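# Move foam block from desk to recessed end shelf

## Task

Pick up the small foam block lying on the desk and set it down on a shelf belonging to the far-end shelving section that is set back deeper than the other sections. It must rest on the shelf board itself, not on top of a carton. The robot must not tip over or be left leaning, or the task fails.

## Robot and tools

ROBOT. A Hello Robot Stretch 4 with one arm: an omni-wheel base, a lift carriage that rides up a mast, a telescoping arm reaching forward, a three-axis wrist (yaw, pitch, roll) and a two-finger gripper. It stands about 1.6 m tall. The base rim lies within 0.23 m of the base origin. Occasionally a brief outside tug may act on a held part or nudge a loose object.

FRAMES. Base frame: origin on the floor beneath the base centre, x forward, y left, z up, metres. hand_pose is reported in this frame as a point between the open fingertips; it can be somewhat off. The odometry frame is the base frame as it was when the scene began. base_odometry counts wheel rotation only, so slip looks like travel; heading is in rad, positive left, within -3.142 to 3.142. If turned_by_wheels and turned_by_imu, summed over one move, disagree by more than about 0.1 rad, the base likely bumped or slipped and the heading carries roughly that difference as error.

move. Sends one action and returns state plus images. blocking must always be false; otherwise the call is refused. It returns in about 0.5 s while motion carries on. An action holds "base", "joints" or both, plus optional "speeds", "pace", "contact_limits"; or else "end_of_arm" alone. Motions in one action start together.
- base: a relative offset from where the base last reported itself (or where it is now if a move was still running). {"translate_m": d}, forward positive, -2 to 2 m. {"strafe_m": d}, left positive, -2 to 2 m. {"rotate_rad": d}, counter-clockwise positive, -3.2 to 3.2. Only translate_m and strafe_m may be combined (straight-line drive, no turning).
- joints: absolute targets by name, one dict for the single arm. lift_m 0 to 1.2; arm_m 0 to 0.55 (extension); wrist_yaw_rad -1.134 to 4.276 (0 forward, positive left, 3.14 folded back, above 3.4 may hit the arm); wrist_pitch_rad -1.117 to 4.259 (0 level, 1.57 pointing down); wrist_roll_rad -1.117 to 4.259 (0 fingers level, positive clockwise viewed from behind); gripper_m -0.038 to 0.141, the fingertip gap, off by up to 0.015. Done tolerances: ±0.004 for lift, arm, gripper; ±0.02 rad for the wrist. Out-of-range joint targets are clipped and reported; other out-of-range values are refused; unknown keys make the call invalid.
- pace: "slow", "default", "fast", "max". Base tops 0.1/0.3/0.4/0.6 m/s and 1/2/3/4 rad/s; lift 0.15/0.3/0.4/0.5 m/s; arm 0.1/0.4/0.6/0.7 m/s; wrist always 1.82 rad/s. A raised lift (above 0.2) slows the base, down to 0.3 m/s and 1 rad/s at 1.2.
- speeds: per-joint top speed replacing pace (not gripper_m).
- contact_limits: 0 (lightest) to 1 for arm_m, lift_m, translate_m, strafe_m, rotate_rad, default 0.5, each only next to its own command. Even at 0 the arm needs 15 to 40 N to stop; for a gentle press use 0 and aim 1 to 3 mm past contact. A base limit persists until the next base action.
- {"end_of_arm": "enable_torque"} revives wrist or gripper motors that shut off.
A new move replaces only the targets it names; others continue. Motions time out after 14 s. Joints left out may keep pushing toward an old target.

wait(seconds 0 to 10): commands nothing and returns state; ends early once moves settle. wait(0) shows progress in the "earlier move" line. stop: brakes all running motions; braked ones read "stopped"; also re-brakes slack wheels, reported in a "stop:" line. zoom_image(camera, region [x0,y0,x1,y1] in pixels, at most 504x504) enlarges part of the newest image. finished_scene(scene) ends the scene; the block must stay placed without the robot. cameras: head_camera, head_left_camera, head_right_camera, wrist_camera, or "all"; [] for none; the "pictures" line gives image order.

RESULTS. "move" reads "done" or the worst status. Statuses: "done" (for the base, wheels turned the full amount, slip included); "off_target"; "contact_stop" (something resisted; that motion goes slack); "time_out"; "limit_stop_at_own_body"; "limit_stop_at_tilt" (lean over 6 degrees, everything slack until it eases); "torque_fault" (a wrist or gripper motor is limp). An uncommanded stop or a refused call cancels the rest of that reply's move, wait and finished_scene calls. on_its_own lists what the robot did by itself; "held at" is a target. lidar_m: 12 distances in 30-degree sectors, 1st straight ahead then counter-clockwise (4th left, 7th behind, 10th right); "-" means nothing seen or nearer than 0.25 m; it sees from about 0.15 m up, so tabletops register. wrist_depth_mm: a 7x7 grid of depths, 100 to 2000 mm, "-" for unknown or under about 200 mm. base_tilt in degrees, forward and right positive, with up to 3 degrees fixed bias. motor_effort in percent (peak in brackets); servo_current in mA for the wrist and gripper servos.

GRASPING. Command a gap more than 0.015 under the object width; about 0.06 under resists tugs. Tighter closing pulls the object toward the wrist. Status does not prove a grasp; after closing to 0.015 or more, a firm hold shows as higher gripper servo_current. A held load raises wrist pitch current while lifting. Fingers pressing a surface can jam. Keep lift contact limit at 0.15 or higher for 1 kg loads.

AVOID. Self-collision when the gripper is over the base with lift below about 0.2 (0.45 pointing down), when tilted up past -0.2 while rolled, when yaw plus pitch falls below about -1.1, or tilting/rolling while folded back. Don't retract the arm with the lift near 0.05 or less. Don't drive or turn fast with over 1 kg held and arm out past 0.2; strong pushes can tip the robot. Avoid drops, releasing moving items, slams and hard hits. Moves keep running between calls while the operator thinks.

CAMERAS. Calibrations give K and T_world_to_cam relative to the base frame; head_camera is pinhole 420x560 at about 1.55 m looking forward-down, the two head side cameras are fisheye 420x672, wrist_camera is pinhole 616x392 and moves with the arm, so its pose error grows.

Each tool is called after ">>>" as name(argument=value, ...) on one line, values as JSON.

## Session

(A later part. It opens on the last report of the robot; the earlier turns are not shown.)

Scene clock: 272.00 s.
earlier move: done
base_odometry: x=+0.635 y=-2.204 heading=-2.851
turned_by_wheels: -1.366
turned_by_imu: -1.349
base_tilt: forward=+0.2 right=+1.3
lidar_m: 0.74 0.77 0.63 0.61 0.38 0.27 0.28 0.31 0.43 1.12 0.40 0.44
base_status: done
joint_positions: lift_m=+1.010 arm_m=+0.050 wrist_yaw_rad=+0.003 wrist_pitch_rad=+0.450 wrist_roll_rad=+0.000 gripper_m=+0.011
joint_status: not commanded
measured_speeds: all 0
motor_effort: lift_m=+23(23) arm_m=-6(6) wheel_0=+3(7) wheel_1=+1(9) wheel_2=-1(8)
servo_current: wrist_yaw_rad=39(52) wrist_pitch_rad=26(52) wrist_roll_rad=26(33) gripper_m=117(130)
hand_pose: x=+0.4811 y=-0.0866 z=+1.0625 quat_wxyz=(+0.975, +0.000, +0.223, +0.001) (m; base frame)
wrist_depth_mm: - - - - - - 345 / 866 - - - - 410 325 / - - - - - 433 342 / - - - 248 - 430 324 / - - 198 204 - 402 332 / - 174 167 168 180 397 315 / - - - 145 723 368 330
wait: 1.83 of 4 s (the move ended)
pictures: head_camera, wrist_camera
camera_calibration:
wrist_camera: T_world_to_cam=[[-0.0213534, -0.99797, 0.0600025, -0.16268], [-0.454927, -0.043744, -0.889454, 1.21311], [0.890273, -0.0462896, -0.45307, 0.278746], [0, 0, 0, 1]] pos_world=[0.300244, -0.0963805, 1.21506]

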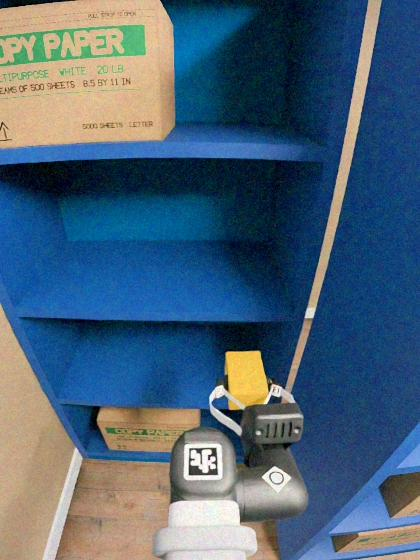

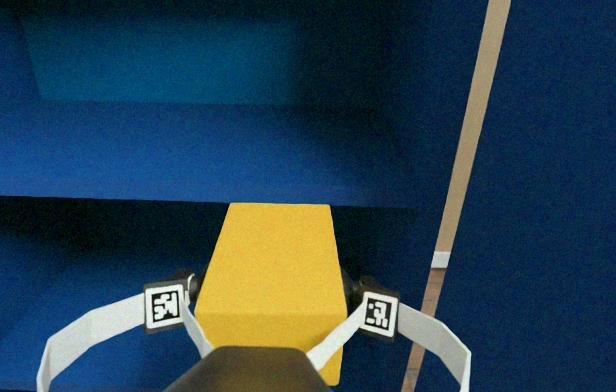

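>>> move(base={"strafe_m": 0.05}, joints={"arm_m": 0.44}, contact_limits={"arm_m": 0.1, "strafe_m": 0.25}, blocking=false, cameras=[])

>>> wait(seconds=3, cameras=["wrist_camera", "head_camera"])

>>> move(joints={"lift_m": 0.97}, pace="slow", contact_limits={"lift_m": 0.2}, blocking=false, cameras=[])

>>> wait(seconds=2, cameras=["wrist_camera"])

Scene clock: 293.80 s.
move: moving
base_odometry: x=+0.645 y=-2.237 heading=-2.851
turned_by_wheels: +0.000
turned_by_imu: -0.001
base_tilt: forward=+0.5 right=+1.3
lidar_m: 0.73 0.78 0.59 0.55 0.38 0.27 0.27 0.30 0.43 1.11 0.43 0.50
base_status: strafe_m moving
joint_positions: lift_m=+1.010 arm_m=+0.102 wrist_yaw_rad=+0.003 wrist_pitch_rad=+0.450 wrist_roll_rad=+0.000 gripper_m=+0.011
joint_status: arm_m moving
measured_speeds: translate_m=+0.000 strafe_m=+0.101 rotate_rad=+0.000 lift_m=+0.000 arm_m=+0.198 wrist_yaw_rad=+0.000 wrist_pitch_rad=+0.000 wrist_roll_rad=+0.000
motor_effort: lift_m=+23(23) arm_m=+7(9) wheel_0=-4(10) wheel_1=+3(10) wheel_2=+1(2)
servo_current: wrist_yaw_rad=33(52) wrist_pitch_rad=39(59) wrist_roll_rad=26(33) gripper_m=117(130)
contact_limits: arm_m 0.1; strafe_m 0.25
hand_pose: x=+0.5330 y=-0.0866 z=+1.0625 quat_wxyz=(+0.975, +0.000, +0.223, +0.001) (m; base frame)
wrist_depth_mm: - - - - - - - / 820 - - - - - 373 / - - - - - - 373 / - - - 248 - 462 370 / - - 198 204 - 492 366 / - 174 167 169 180 521 364 / - - - 145 759 424 359
pictures: none
No camera images: "cameras" was empty.

Scene clock: 295.57 s.
earlier move: done
base_odometry: x=+0.650 y=-2.252 heading=-2.851
turned_by_wheels: +0.000
turned_by_imu: +0.000
base_tilt: forward=+0.4 right=+1.4
lidar_m: 0.74 0.78 0.58 0.54 0.39 0.29 0.27 0.32 0.42 1.11 0.45 0.51
base_status: done
joint_positions: lift_m=+1.010 arm_m=+0.440 wrist_yaw_rad=+0.003 wrist_pitch_rad=+0.450 wrist_roll_rad=+0.000 gripper_m=+0.011
joint_status: all done
measured_speeds: all 0
motor_effort: lift_m=+23(23) arm_m=+7(9) wheel_0=-1(10) wheel_1=+1(10) wheel_2=+0(2)
servo_current: wrist_yaw_rad=33(52) wrist_pitch_rad=39(59) wrist_roll_rad=33(33) gripper_m=124(130)
contact_limits: arm_m 0.1; strafe_m 0.25
hand_pose: x=+0.8706 y=-0.0866 z=+1.0625 quat_wxyz=(+0.975, +0.000, +0.223, +0.001) (m; base frame)
wrist_depth_mm: - - - - - - - / - - - - - - - / - - - - - - - / - - - 248 - - - / - - 198 203 - - - / - 174 167 168 180 - - / - - - 145 - - -
wait: 1.77 of 3 s (the move ended)
pictures: head_camera, wrist_camera
camera_calibration:
wrist_camera: T_world_to_cam=[[-0.0213539, -0.99797, 0.0600022, -0.154362], [-0.454928, -0.0437435, -0.889453, 1.39032], [0.890272, -0.0462899, -0.45307, -0.0680331], [0, 0, 0, 1]] pos_world=[0.689765, -0.0963806, 1.21506]

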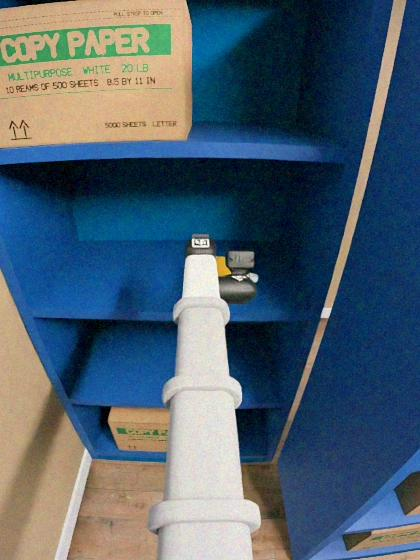

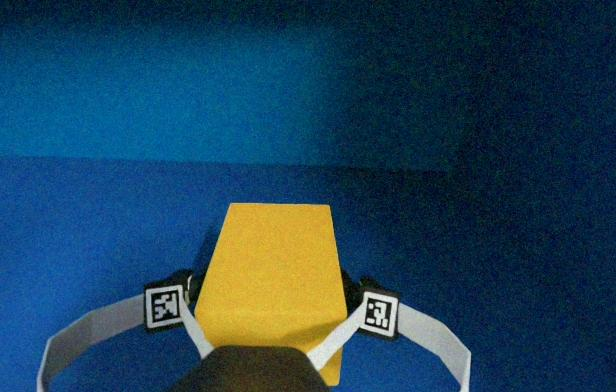

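Scene clock: 296.07 s.
move: moving
base_odometry: x=+0.650 y=-2.252 heading=-2.851
turned_by_wheels: +0.000
turned_by_imu: +0.000
base_tilt: forward=+0.3 right=+1.4
lidar_m: 0.73 0.75 0.56 0.55 0.38 0.29 0.28 0.30 0.42 1.11 0.45 0.50
base_status: not commanded
joint_positions: lift_m=+0.985 arm_m=+0.440 wrist_yaw_rad=+0.003 wrist_pitch_rad=+0.450 wrist_roll_rad=+0.000 gripper_m=+0.011
joint_status: lift_m moving
measured_speeds: translate_m=+0.000 strafe_m=+0.000 rotate_rad=+0.000 lift_m=-0.081 arm_m=+0.000 wrist_yaw_rad=+0.000 wrist_pitch_rad=+0.000 wrist_roll_rad=+0.000
motor_effort: lift_m=+14(22) arm_m=+7(7) wheel_0=-1(1) wheel_1=+1(1) wheel_2=+0(0)
servo_current: wrist_yaw_rad=39(39) wrist_pitch_rad=33(52) wrist_roll_rad=26(33) gripper_m=117(130)
contact_limits: arm_m 0.1; lift_m 0.2; strafe_m 0.25
hand_pose: x=+0.8706 y=-0.0866 z=+1.0379 quat_wxyz=(+0.975, +0.000, +0.223, +0.001) (m; base frame)
wrist_depth_mm: - - - - - - - / - - - - - - - / - - - - - - - / - - - 248 - 430 - / - - 198 204 - - - / - 174 168 169 180 - - / - - - 145 - - -
pictures: none
No camera images: "cameras" was empty.

Scene clock: 296.73 s.
earlier move: done
base_odometry: x=+0.650 y=-2.252 heading=-2.851
turned_by_wheels: +0.000
turned_by_imu: +0.000
base_tilt: forward=+0.4 right=+1.4
lidar_m: 0.74 0.78 0.57 0.53 0.39 0.30 0.28 0.31 0.43 1.12 0.45 0.51
base_status: not commanded
joint_positions: lift_m=+0.970 arm_m=+0.440 wrist_yaw_rad=+0.003 wrist_pitch_rad=+0.450 wrist_roll_rad=+0.000 gripper_m=+0.011
joint_status: all done
measured_speeds: all 0
motor_effort: lift_m=+14(22) arm_m=+7(7) wheel_0=-1(1) wheel_1=+1(1) wheel_2=+0(0)
servo_current: wrist_yaw_rad=33(39) wrist_pitch_rad=39(52) wrist_roll_rad=33(33) gripper_m=130(130)
contact_limits: arm_m 0.1; lift_m 0.2; strafe_m 0.25
hand_pose: x=+0.8706 y=-0.0866 z=+1.0232 quat_wxyz=(+0.975, +0.000, +0.223, +0.001) (m; base frame)
wrist_depth_mm: - - - - - - - / - - - - - - - / - - - - - - - / - - - 248 - - - / - - 198 204 - - - / - 174 167 169 179 - - / - - - 145 - - -
wait: 0.67 of 2 s (the move ended)
pictures: wrist_camera
camera_calibration:
wrist_camera: T_world_to_cam=[[-0.0213539, -0.99797, 0.0600024, -0.152004], [-0.454928, -0.0437436, -0.889453, 1.35535], [0.890272, -0.0462901, -0.45307, -0.0858435], [0, 0, 0, 1]] pos_world=[0.689766, -0.0963806, 1.17575]

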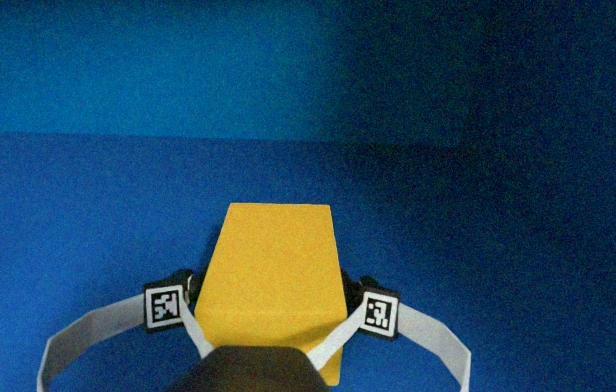

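>>> move(joints={"lift_m": 0.959}, speeds={"lift_m": 0.05}, contact_limits={"lift_m": 0.15}, blocking=false, cameras=[])

>>> wait(seconds=1.5, cameras=["wrist_camera"])

>>> move(joints={"lift_m": 0.954}, speeds={"lift_m": 0.03}, contact_limits={"lift_m": 0.15}, blocking=false, cameras=[])

>>> wait(seconds=1.5, cameras=["wrist_camera"])

Scene clock: 307.43 s.
move: moving
base_odometry: x=+0.650 y=-2.252 heading=-2.851
turned_by_wheels: +0.000
turned_by_imu: -0.001
base_tilt: forward=+0.4 right=+1.4
lidar_m: 0.74 0.78 0.58 0.54 0.39 0.27 0.27 0.30 0.42 1.11 0.46 0.50
base_status: not commanded
joint_positions: lift_m=+0.959 arm_m=+0.440 wrist_yaw_rad=+0.003 wrist_pitch_rad=+0.450 wrist_roll_rad=+0.000 gripper_m=+0.011
joint_status: lift_m moving
measured_speeds: all 0
motor_effort: lift_m=+14(16) arm_m=+7(7) wheel_0=-1(1) wheel_1=+0(1) wheel_2=+0(0)
servo_current: wrist_yaw_rad=33(39) wrist_pitch_rad=39(52) wrist_roll_rad=26(33) gripper_m=117(124)
contact_limits: arm_m 0.1; lift_m 0.15; strafe_m 0.25
hand_pose: x=+0.8706 y=-0.0866 z=+1.0123 quat_wxyz=(+0.975, +0.000, +0.223, +0.001) (m; base frame)
wrist_depth_mm: - - - - - - - / - - - - - - - / - - - - - - - / - - - 249 - - - / - - 198 204 - - - / - 173 167 169 180 - - / - - - 145 - - -
pictures: none
No camera images: "cameras" was empty.

Scene clock: 307.60 s.
earlier move: done
base_odometry: x=+0.650 y=-2.252 heading=-2.851
turned_by_wheels: +0.000
turned_by_imu: +0.000
base_tilt: forward=+0.4 right=+1.4
lidar_m: 0.73 0.78 0.57 0.54 0.39 0.29 0.28 0.31 0.42 1.10 0.46 0.50
base_status: not commanded
joint_positions: lift_m=+0.959 arm_m=+0.440 wrist_yaw_rad=+0.003 wrist_pitch_rad=+0.450 wrist_roll_rad=+0.000 gripper_m=+0.011
joint_status: all done
measured_speeds: all 0
motor_effort: lift_m=+13(16) arm_m=+7(7) wheel_0=-1(1) wheel_1=+0(1) wheel_2=+0(0)
servo_current: wrist_yaw_rad=39(39) wrist_pitch_rad=46(52) wrist_roll_rad=26(33) gripper_m=111(124)
contact_limits: arm_m 0.1; lift_m 0.15; strafe_m 0.25
hand_pose: x=+0.8706 y=-0.0866 z=+1.0123 quat_wxyz=(+0.975, +0.000, +0.223, +0.001) (m; base frame)
wrist_depth_mm: - - - - - - - / - - - - - - - / - - - - - - - / - - - 246 - - - / - - 196 204 - - - / - 173 167 169 179 - - / - - - 145 - - -
wait: 0.17 of 1.5 s (the move ended)
pictures: wrist_camera
camera_calibration:
wrist_camera: T_world_to_cam=[[-0.021354, -0.99797, 0.0600023, -0.151349], [-0.454928, -0.0437436, -0.889453, 1.34565], [0.890272, -0.0462901, -0.45307, -0.0907891], [0, 0, 0, 1]] pos_world=[0.689768, -0.0963806, 1.16484]

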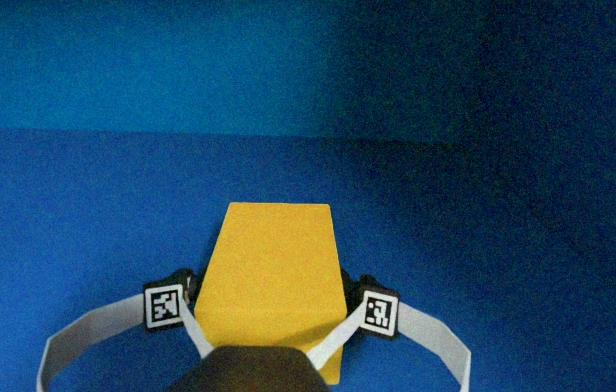

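Scene clock: 308.10 s.
move: moving
base_odometry: x=+0.650 y=-2.252 heading=-2.851
turned_by_wheels: +0.000
turned_by_imu: +0.000
base_tilt: forward=+0.3 right=+1.4
lidar_m: 0.73 0.78 0.58 0.54 0.39 0.29 0.28 0.29 0.42 1.10 0.45 0.52
base_status: not commanded
joint_positions: lift_m=+0.955 arm_m=+0.440 wrist_yaw_rad=+0.003 wrist_pitch_rad=+0.450 wrist_roll_rad=+0.000 gripper_m=+0.011
joint_status: lift_m moving
measured_speeds: all 0
motor_effort: lift_m=+14(14) arm_m=+7(7) wheel_0=-1(1) wheel_1=+0(1) wheel_2=+0(0)
servo_current: wrist_yaw_rad=39(46) wrist_pitch_rad=52(52) wrist_roll_rad=26(33) gripper_m=111(124)
contact_limits: arm_m 0.1; lift_m 0.15; strafe_m 0.25
hand_pose: x=+0.8706 y=-0.0866 z=+1.0074 quat_wxyz=(+0.975, +0.000, +0.223, +0.001) (m; base frame)
wrist_depth_mm: - - - - - - - / - - - - - - - / - - - - - - - / - - - 249 - - - / - - 200 202 - - - / - 172 168 170 179 - - / - - - 132 - - -
pictures: none
No camera images: "cameras" was empty.

Scene clock: 308.17 s.
earlier move: done
base_odometry: x=+0.650 y=-2.252 heading=-2.851
turned_by_wheels: +0.000
turned_by_imu: +0.000
base_tilt: forward=+0.3 right=+1.5
lidar_m: 0.72 0.78 0.57 0.54 0.39 0.28 0.27 0.33 0.43 1.09 0.45 0.50
base_status: not commanded
joint_positions: lift_m=+0.955 arm_m=+0.440 wrist_yaw_rad=+0.003 wrist_pitch_rad=+0.450 wrist_roll_rad=+0.000 gripper_m=+0.011
joint_status: all done
measured_speeds: all 0
motor_effort: lift_m=+12(14) arm_m=+7(7) wheel_0=-1(1) wheel_1=+1(1) wheel_2=+0(0)
servo_current: wrist_yaw_rad=33(46) wrist_pitch_rad=46(52) wrist_roll_rad=26(33) gripper_m=111(124)
contact_limits: arm_m 0.1; lift_m 0.15; strafe_m 0.25
hand_pose: x=+0.8706 y=-0.0866 z=+1.0074 quat_wxyz=(+0.975, +0.000, +0.223, +0.001) (m; base frame)
wrist_depth_mm: - - - - - - - / - - - - - - - / - - - - - - - / - - - 247 - - - / - - 200 202 - - - / - 172 167 169 179 - - / - - - 132 - - -
wait: 0.07 of 1.5 s (the move ended)
pictures: wrist_camera
camera_calibration:
wrist_camera: T_world_to_cam=[[-0.0213538, -0.99797, 0.0600024, -0.151053], [-0.454928, -0.0437437, -0.889453, 1.34127], [0.890272, -0.0462899, -0.45307, -0.0930197], [0, 0, 0, 1]] pos_world=[0.689769, -0.0963805, 1.15992]

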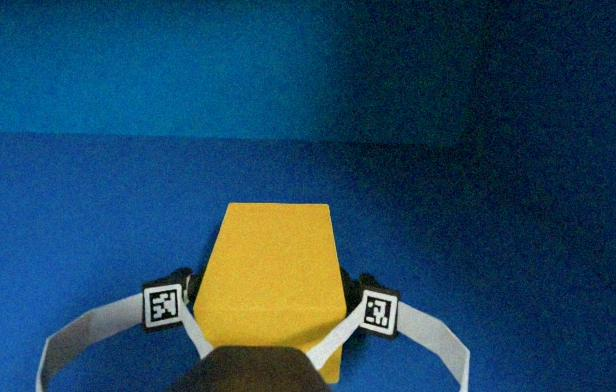

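>>> move(joints={"gripper_m": 0.141}, blocking=false, cameras=[])

>>> wait(seconds=2.5, cameras=["wrist_camera"])

>>> move(joints={"lift_m": 0.968}, speeds={"lift_m": 0.03}, blocking=false, cameras=[])

>>> wait(seconds=1.2, cameras=["wrist_camera"])

Scene clock: 315.40 s.
move: moving
base_odometry: x=+0.650 y=-2.252 heading=-2.851
turned_by_wheels: +0.000
turned_by_imu: -0.001
base_tilt: forward=+0.2 right=+1.4
lidar_m: 0.73 0.77 0.57 0.55 0.40 0.29 0.28 0.32 0.42 1.12 0.47 0.49
base_status: not commanded
joint_positions: lift_m=+0.955 arm_m=+0.440 wrist_yaw_rad=+0.003 wrist_pitch_rad=+0.449 wrist_roll_rad=+0.000 gripper_m=+0.031
joint_status: gripper_m moving
measured_speeds: translate_m=+0.000 strafe_m=+0.000 rotate_rad=+0.000 lift_m=+0.000 arm_m=+0.000 wrist_yaw_rad=+0.000 wrist_pitch_rad=-0.005 wrist_roll_rad=+0.000
motor_effort: lift_m=+12(12) arm_m=+7(7) wheel_0=-1(1) wheel_1=+1(1) wheel_2=+0(0)
servo_current: wrist_yaw_rad=33(46) wrist_pitch_rad=46(52) wrist_roll_rad=26(33) gripper_m=46(85)
contact_limits: arm_m 0.1; lift_m 0.15; strafe_m 0.25
hand_pose: x=+0.8707 y=-0.0866 z=+1.0076 quat_wxyz=(+0.975, +0.000, +0.223, +0.001) (m; base frame)
wrist_depth_mm: - - - - - - - / - - - - - - - / - - - - - - - / - - - 252 - 399 - / - - 202 205 - - - / - 174 174 171 183 - - / - - - - - - -
pictures: none
No camera images: "cameras" was empty.

Scene clock: 317.13 s.
earlier move: done
base_odometry: x=+0.650 y=-2.252 heading=-2.851
turned_by_wheels: +0.000
turned_by_imu: +0.000
base_tilt: forward=+0.5 right=+1.3
lidar_m: 0.74 0.77 0.56 0.56 0.38 0.28 0.28 0.32 0.43 1.12 0.46 0.51
base_status: not commanded
joint_positions: lift_m=+0.955 arm_m=+0.440 wrist_yaw_rad=+0.003 wrist_pitch_rad=+0.448 wrist_roll_rad=+0.000 gripper_m=+0.141
joint_status: all done
measured_speeds: all 0
motor_effort: lift_m=+12(12) arm_m=+7(7) wheel_0=-1(1) wheel_1=+1(1) wheel_2=+0(0)
servo_current: wrist_yaw_rad=26(46) wrist_pitch_rad=52(52) wrist_roll_rad=26(33) gripper_m=46(117)
contact_limits: arm_m 0.1; lift_m 0.15; strafe_m 0.25
hand_pose: x=+0.8708 y=-0.0866 z=+1.0078 quat_wxyz=(+0.975, +0.000, +0.222, +0.001) (m; base frame)
wrist_depth_mm: - - - - - - - / - - - - - - - / - - - - - - - / - - - 250 - - - / - - 200 202 - - - / - 188 185 182 195 - - / - - - 109 - - -
wait: 1.73 of 2.5 s (the move ended)
pictures: wrist_camera
camera_calibration:
wrist_camera: T_world_to_cam=[[-0.021469, -0.99797, 0.0599555, -0.15093], [-0.453223, -0.0437383, -0.890323, 1.34121], [0.891139, -0.0462876, -0.451364, -0.0954837], [0, 0, 0, 1]] pos_world=[0.689717, -0.0963807, 1.16006]

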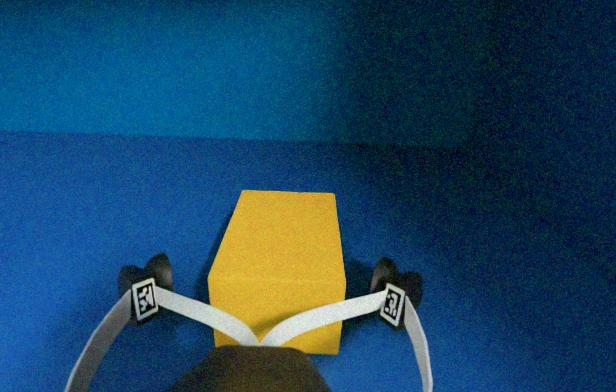

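Scene clock: 317.63 s.
move: moving
base_odometry: x=+0.650 y=-2.252 heading=-2.851
turned_by_wheels: +0.000
turned_by_imu: +0.000
base_tilt: forward=+0.3 right=+1.3
lidar_m: 0.74 0.77 0.57 0.55 0.40 0.29 0.28 0.32 0.42 1.10 0.45 0.49
base_status: not commanded
joint_positions: lift_m=+0.967 arm_m=+0.440 wrist_yaw_rad=+0.003 wrist_pitch_rad=+0.450 wrist_roll_rad=+0.000 gripper_m=+0.141
joint_status: lift_m moving
measured_speeds: translate_m=+0.000 strafe_m=+0.000 rotate_rad=+0.000 lift_m=+0.022 arm_m=+0.000 wrist_yaw_rad=+0.000 wrist_pitch_rad=+0.000 wrist_roll_rad=+0.000
motor_effort: lift_m=+24(25) arm_m=+7(7) wheel_0=-1(1) wheel_1=+1(1) wheel_2=+0(0)
servo_current: wrist_yaw_rad=39(46) wrist_pitch_rad=52(52) wrist_roll_rad=33(33) gripper_m=52(52)
contact_limits: arm_m 0.1; strafe_m 0.25
hand_pose: x=+0.8707 y=-0.0866 z=+1.0201 quat_wxyz=(+0.975, +0.000, +0.223, +0.001) (m; base frame)
wrist_depth_mm: - - - - - - - / - - - - - - - / - - - - - - - / - - - 258 - - - / - - 210 211 - - - / - 186 187 187 195 - - / - - - 109 - - -
pictures: none
No camera images: "cameras" was empty.

Scene clock: 318.00 s.
earlier move: done
base_odometry: x=+0.650 y=-2.252 heading=-2.851
turned_by_wheels: +0.000
turned_by_imu: +0.000
base_tilt: forward=+0.2 right=+1.5
lidar_m: 0.74 0.77 0.57 0.55 0.41 0.29 0.28 0.31 0.42 1.10 0.44 0.51
base_status: not commanded
joint_positions: lift_m=+0.968 arm_m=+0.440 wrist_yaw_rad=+0.003 wrist_pitch_rad=+0.450 wrist_roll_rad=+0.000 gripper_m=+0.141
joint_status: all done
measured_speeds: all 0
motor_effort: lift_m=+24(25) arm_m=+7(7) wheel_0=-1(1) wheel_1=+1(1) wheel_2=+0(0)
servo_current: wrist_yaw_rad=26(46) wrist_pitch_rad=39(52) wrist_roll_rad=26(33) gripper_m=46(52)
contact_limits: arm_m 0.1; strafe_m 0.25
hand_pose: x=+0.8707 y=-0.0866 z=+1.0205 quat_wxyz=(+0.975, +0.000, +0.223, +0.001) (m; base frame)
wrist_depth_mm: - - - - - - - / - - - - - - - / - - - - - - - / - - - 258 - - - / - - 211 213 - - - / - 186 189 187 195 - - / - - - 109 - - -
wait: 0.37 of 1.2 s (the move ended)
pictures: wrist_camera
camera_calibration:
wrist_camera: T_world_to_cam=[[-0.0213768, -0.99797, 0.0599931, -0.151812], [-0.454587, -0.0437426, -0.889627, 1.35288], [0.890446, -0.0462895, -0.452729, -0.0876087], [0, 0, 0, 1]] pos_world=[0.689768, -0.0963806, 1.173]

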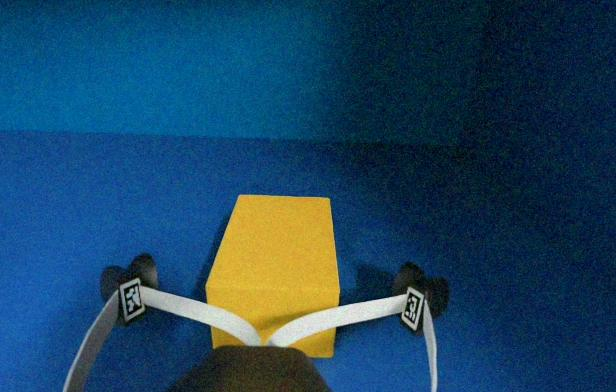

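>>> move(joints={"arm_m": 0.15}, contact_limits={"arm_m": 0.2}, blocking=false, cameras=[])

>>> wait(seconds=2, cameras=["wrist_camera"])

Scene clock: 323.20 s.
move: moving
base_odometry: x=+0.650 y=-2.252 heading=-2.851
turned_by_wheels: +0.000
turned_by_imu: -0.001
base_tilt: forward=+0.5 right=+1.4
lidar_m: 0.72 0.76 0.56 0.54 0.39 0.30 0.26 0.32 0.43 1.10 0.44 0.50
base_status: not commanded
joint_positions: lift_m=+0.968 arm_m=+0.388 wrist_yaw_rad=+0.003 wrist_pitch_rad=+0.450 wrist_roll_rad=+0.000 gripper_m=+0.141
joint_status: arm_m moving
measured_speeds: translate_m=+0.000 strafe_m=+0.000 rotate_rad=+0.000 lift_m=+0.000 arm_m=-0.198 wrist_yaw_rad=+0.000 wrist_pitch_rad=+0.000 wrist_roll_rad=+0.000
motor_effort: lift_m=+24(24) arm_m=-6(8) wheel_0=-1(1) wheel_1=+0(1) wheel_2=+0(0)
servo_current: wrist_yaw_rad=33(46) wrist_pitch_rad=52(52) wrist_roll_rad=26(33) gripper_m=46(52)
contact_limits: arm_m 0.2; strafe_m 0.25
hand_pose: x=+0.8187 y=-0.0866 z=+1.0205 quat_wxyz=(+0.975, +0.000, +0.223, +0.001) (m; base frame)
wrist_depth_mm: - - - - - - - / - - - - - - - / - - - - - - - / - - - 273 - - - / - - 231 230 - - - / - 186 - 238 195 - - / - - - - - - -
pictures: none
No camera images: "cameras" was empty.

Scene clock: 324.70 s.
earlier move: done
base_odometry: x=+0.650 y=-2.252 heading=-2.851
turned_by_wheels: +0.000
turned_by_imu: +0.000
base_tilt: forward=+0.3 right=+1.4
lidar_m: 0.72 0.75 0.57 0.54 0.37 0.29 0.27 0.31 0.42 1.12 0.45 0.51
base_status: not commanded
joint_positions: lift_m=+0.968 arm_m=+0.150 wrist_yaw_rad=+0.003 wrist_pitch_rad=+0.450 wrist_roll_rad=+0.000 gripper_m=+0.141
joint_status: all done
measured_speeds: all 0
motor_effort: lift_m=+24(24) arm_m=-7(10) wheel_0=-1(1) wheel_1=+1(1) wheel_2=+0(0)
servo_current: wrist_yaw_rad=33(46) wrist_pitch_rad=52(59) wrist_roll_rad=26(33) gripper_m=39(52)
contact_limits: arm_m 0.2; strafe_m 0.25
hand_pose: x=+0.5811 y=-0.0866 z=+1.0205 quat_wxyz=(+0.975, +0.000, +0.223, +0.001) (m; base frame)
wrist_depth_mm: - - - - - - - / - - - - - - - / - - - - - - - / - - - - - 427 375 / - - - - - - 389 / - 186 - - 195 484 392 / - - - - - - 404
wait: 1.50 of 2 s (the move ended)
pictures: wrist_camera
camera_calibration:
wrist_camera: T_world_to_cam=[[-0.0213695, -0.99797, 0.059996, -0.158007], [-0.4547, -0.0437427, -0.88957, 1.22124], [0.890388, -0.0462899, -0.452842, 0.170332], [0, 0, 0, 1]] pos_world=[0.400261, -0.0963806, 1.17299]

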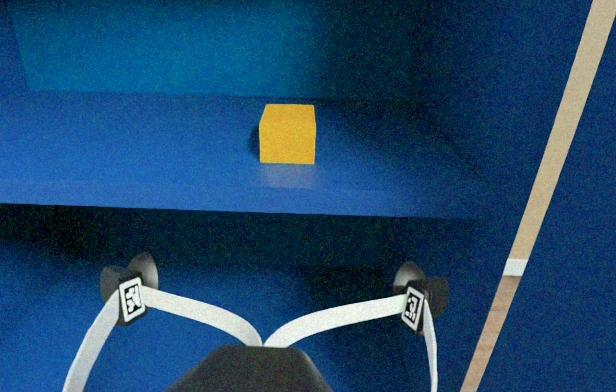

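The foam block is resting on the shelf, not on a carton.

>>> finished_scene(scene=2)

The scene is finished: the task was done.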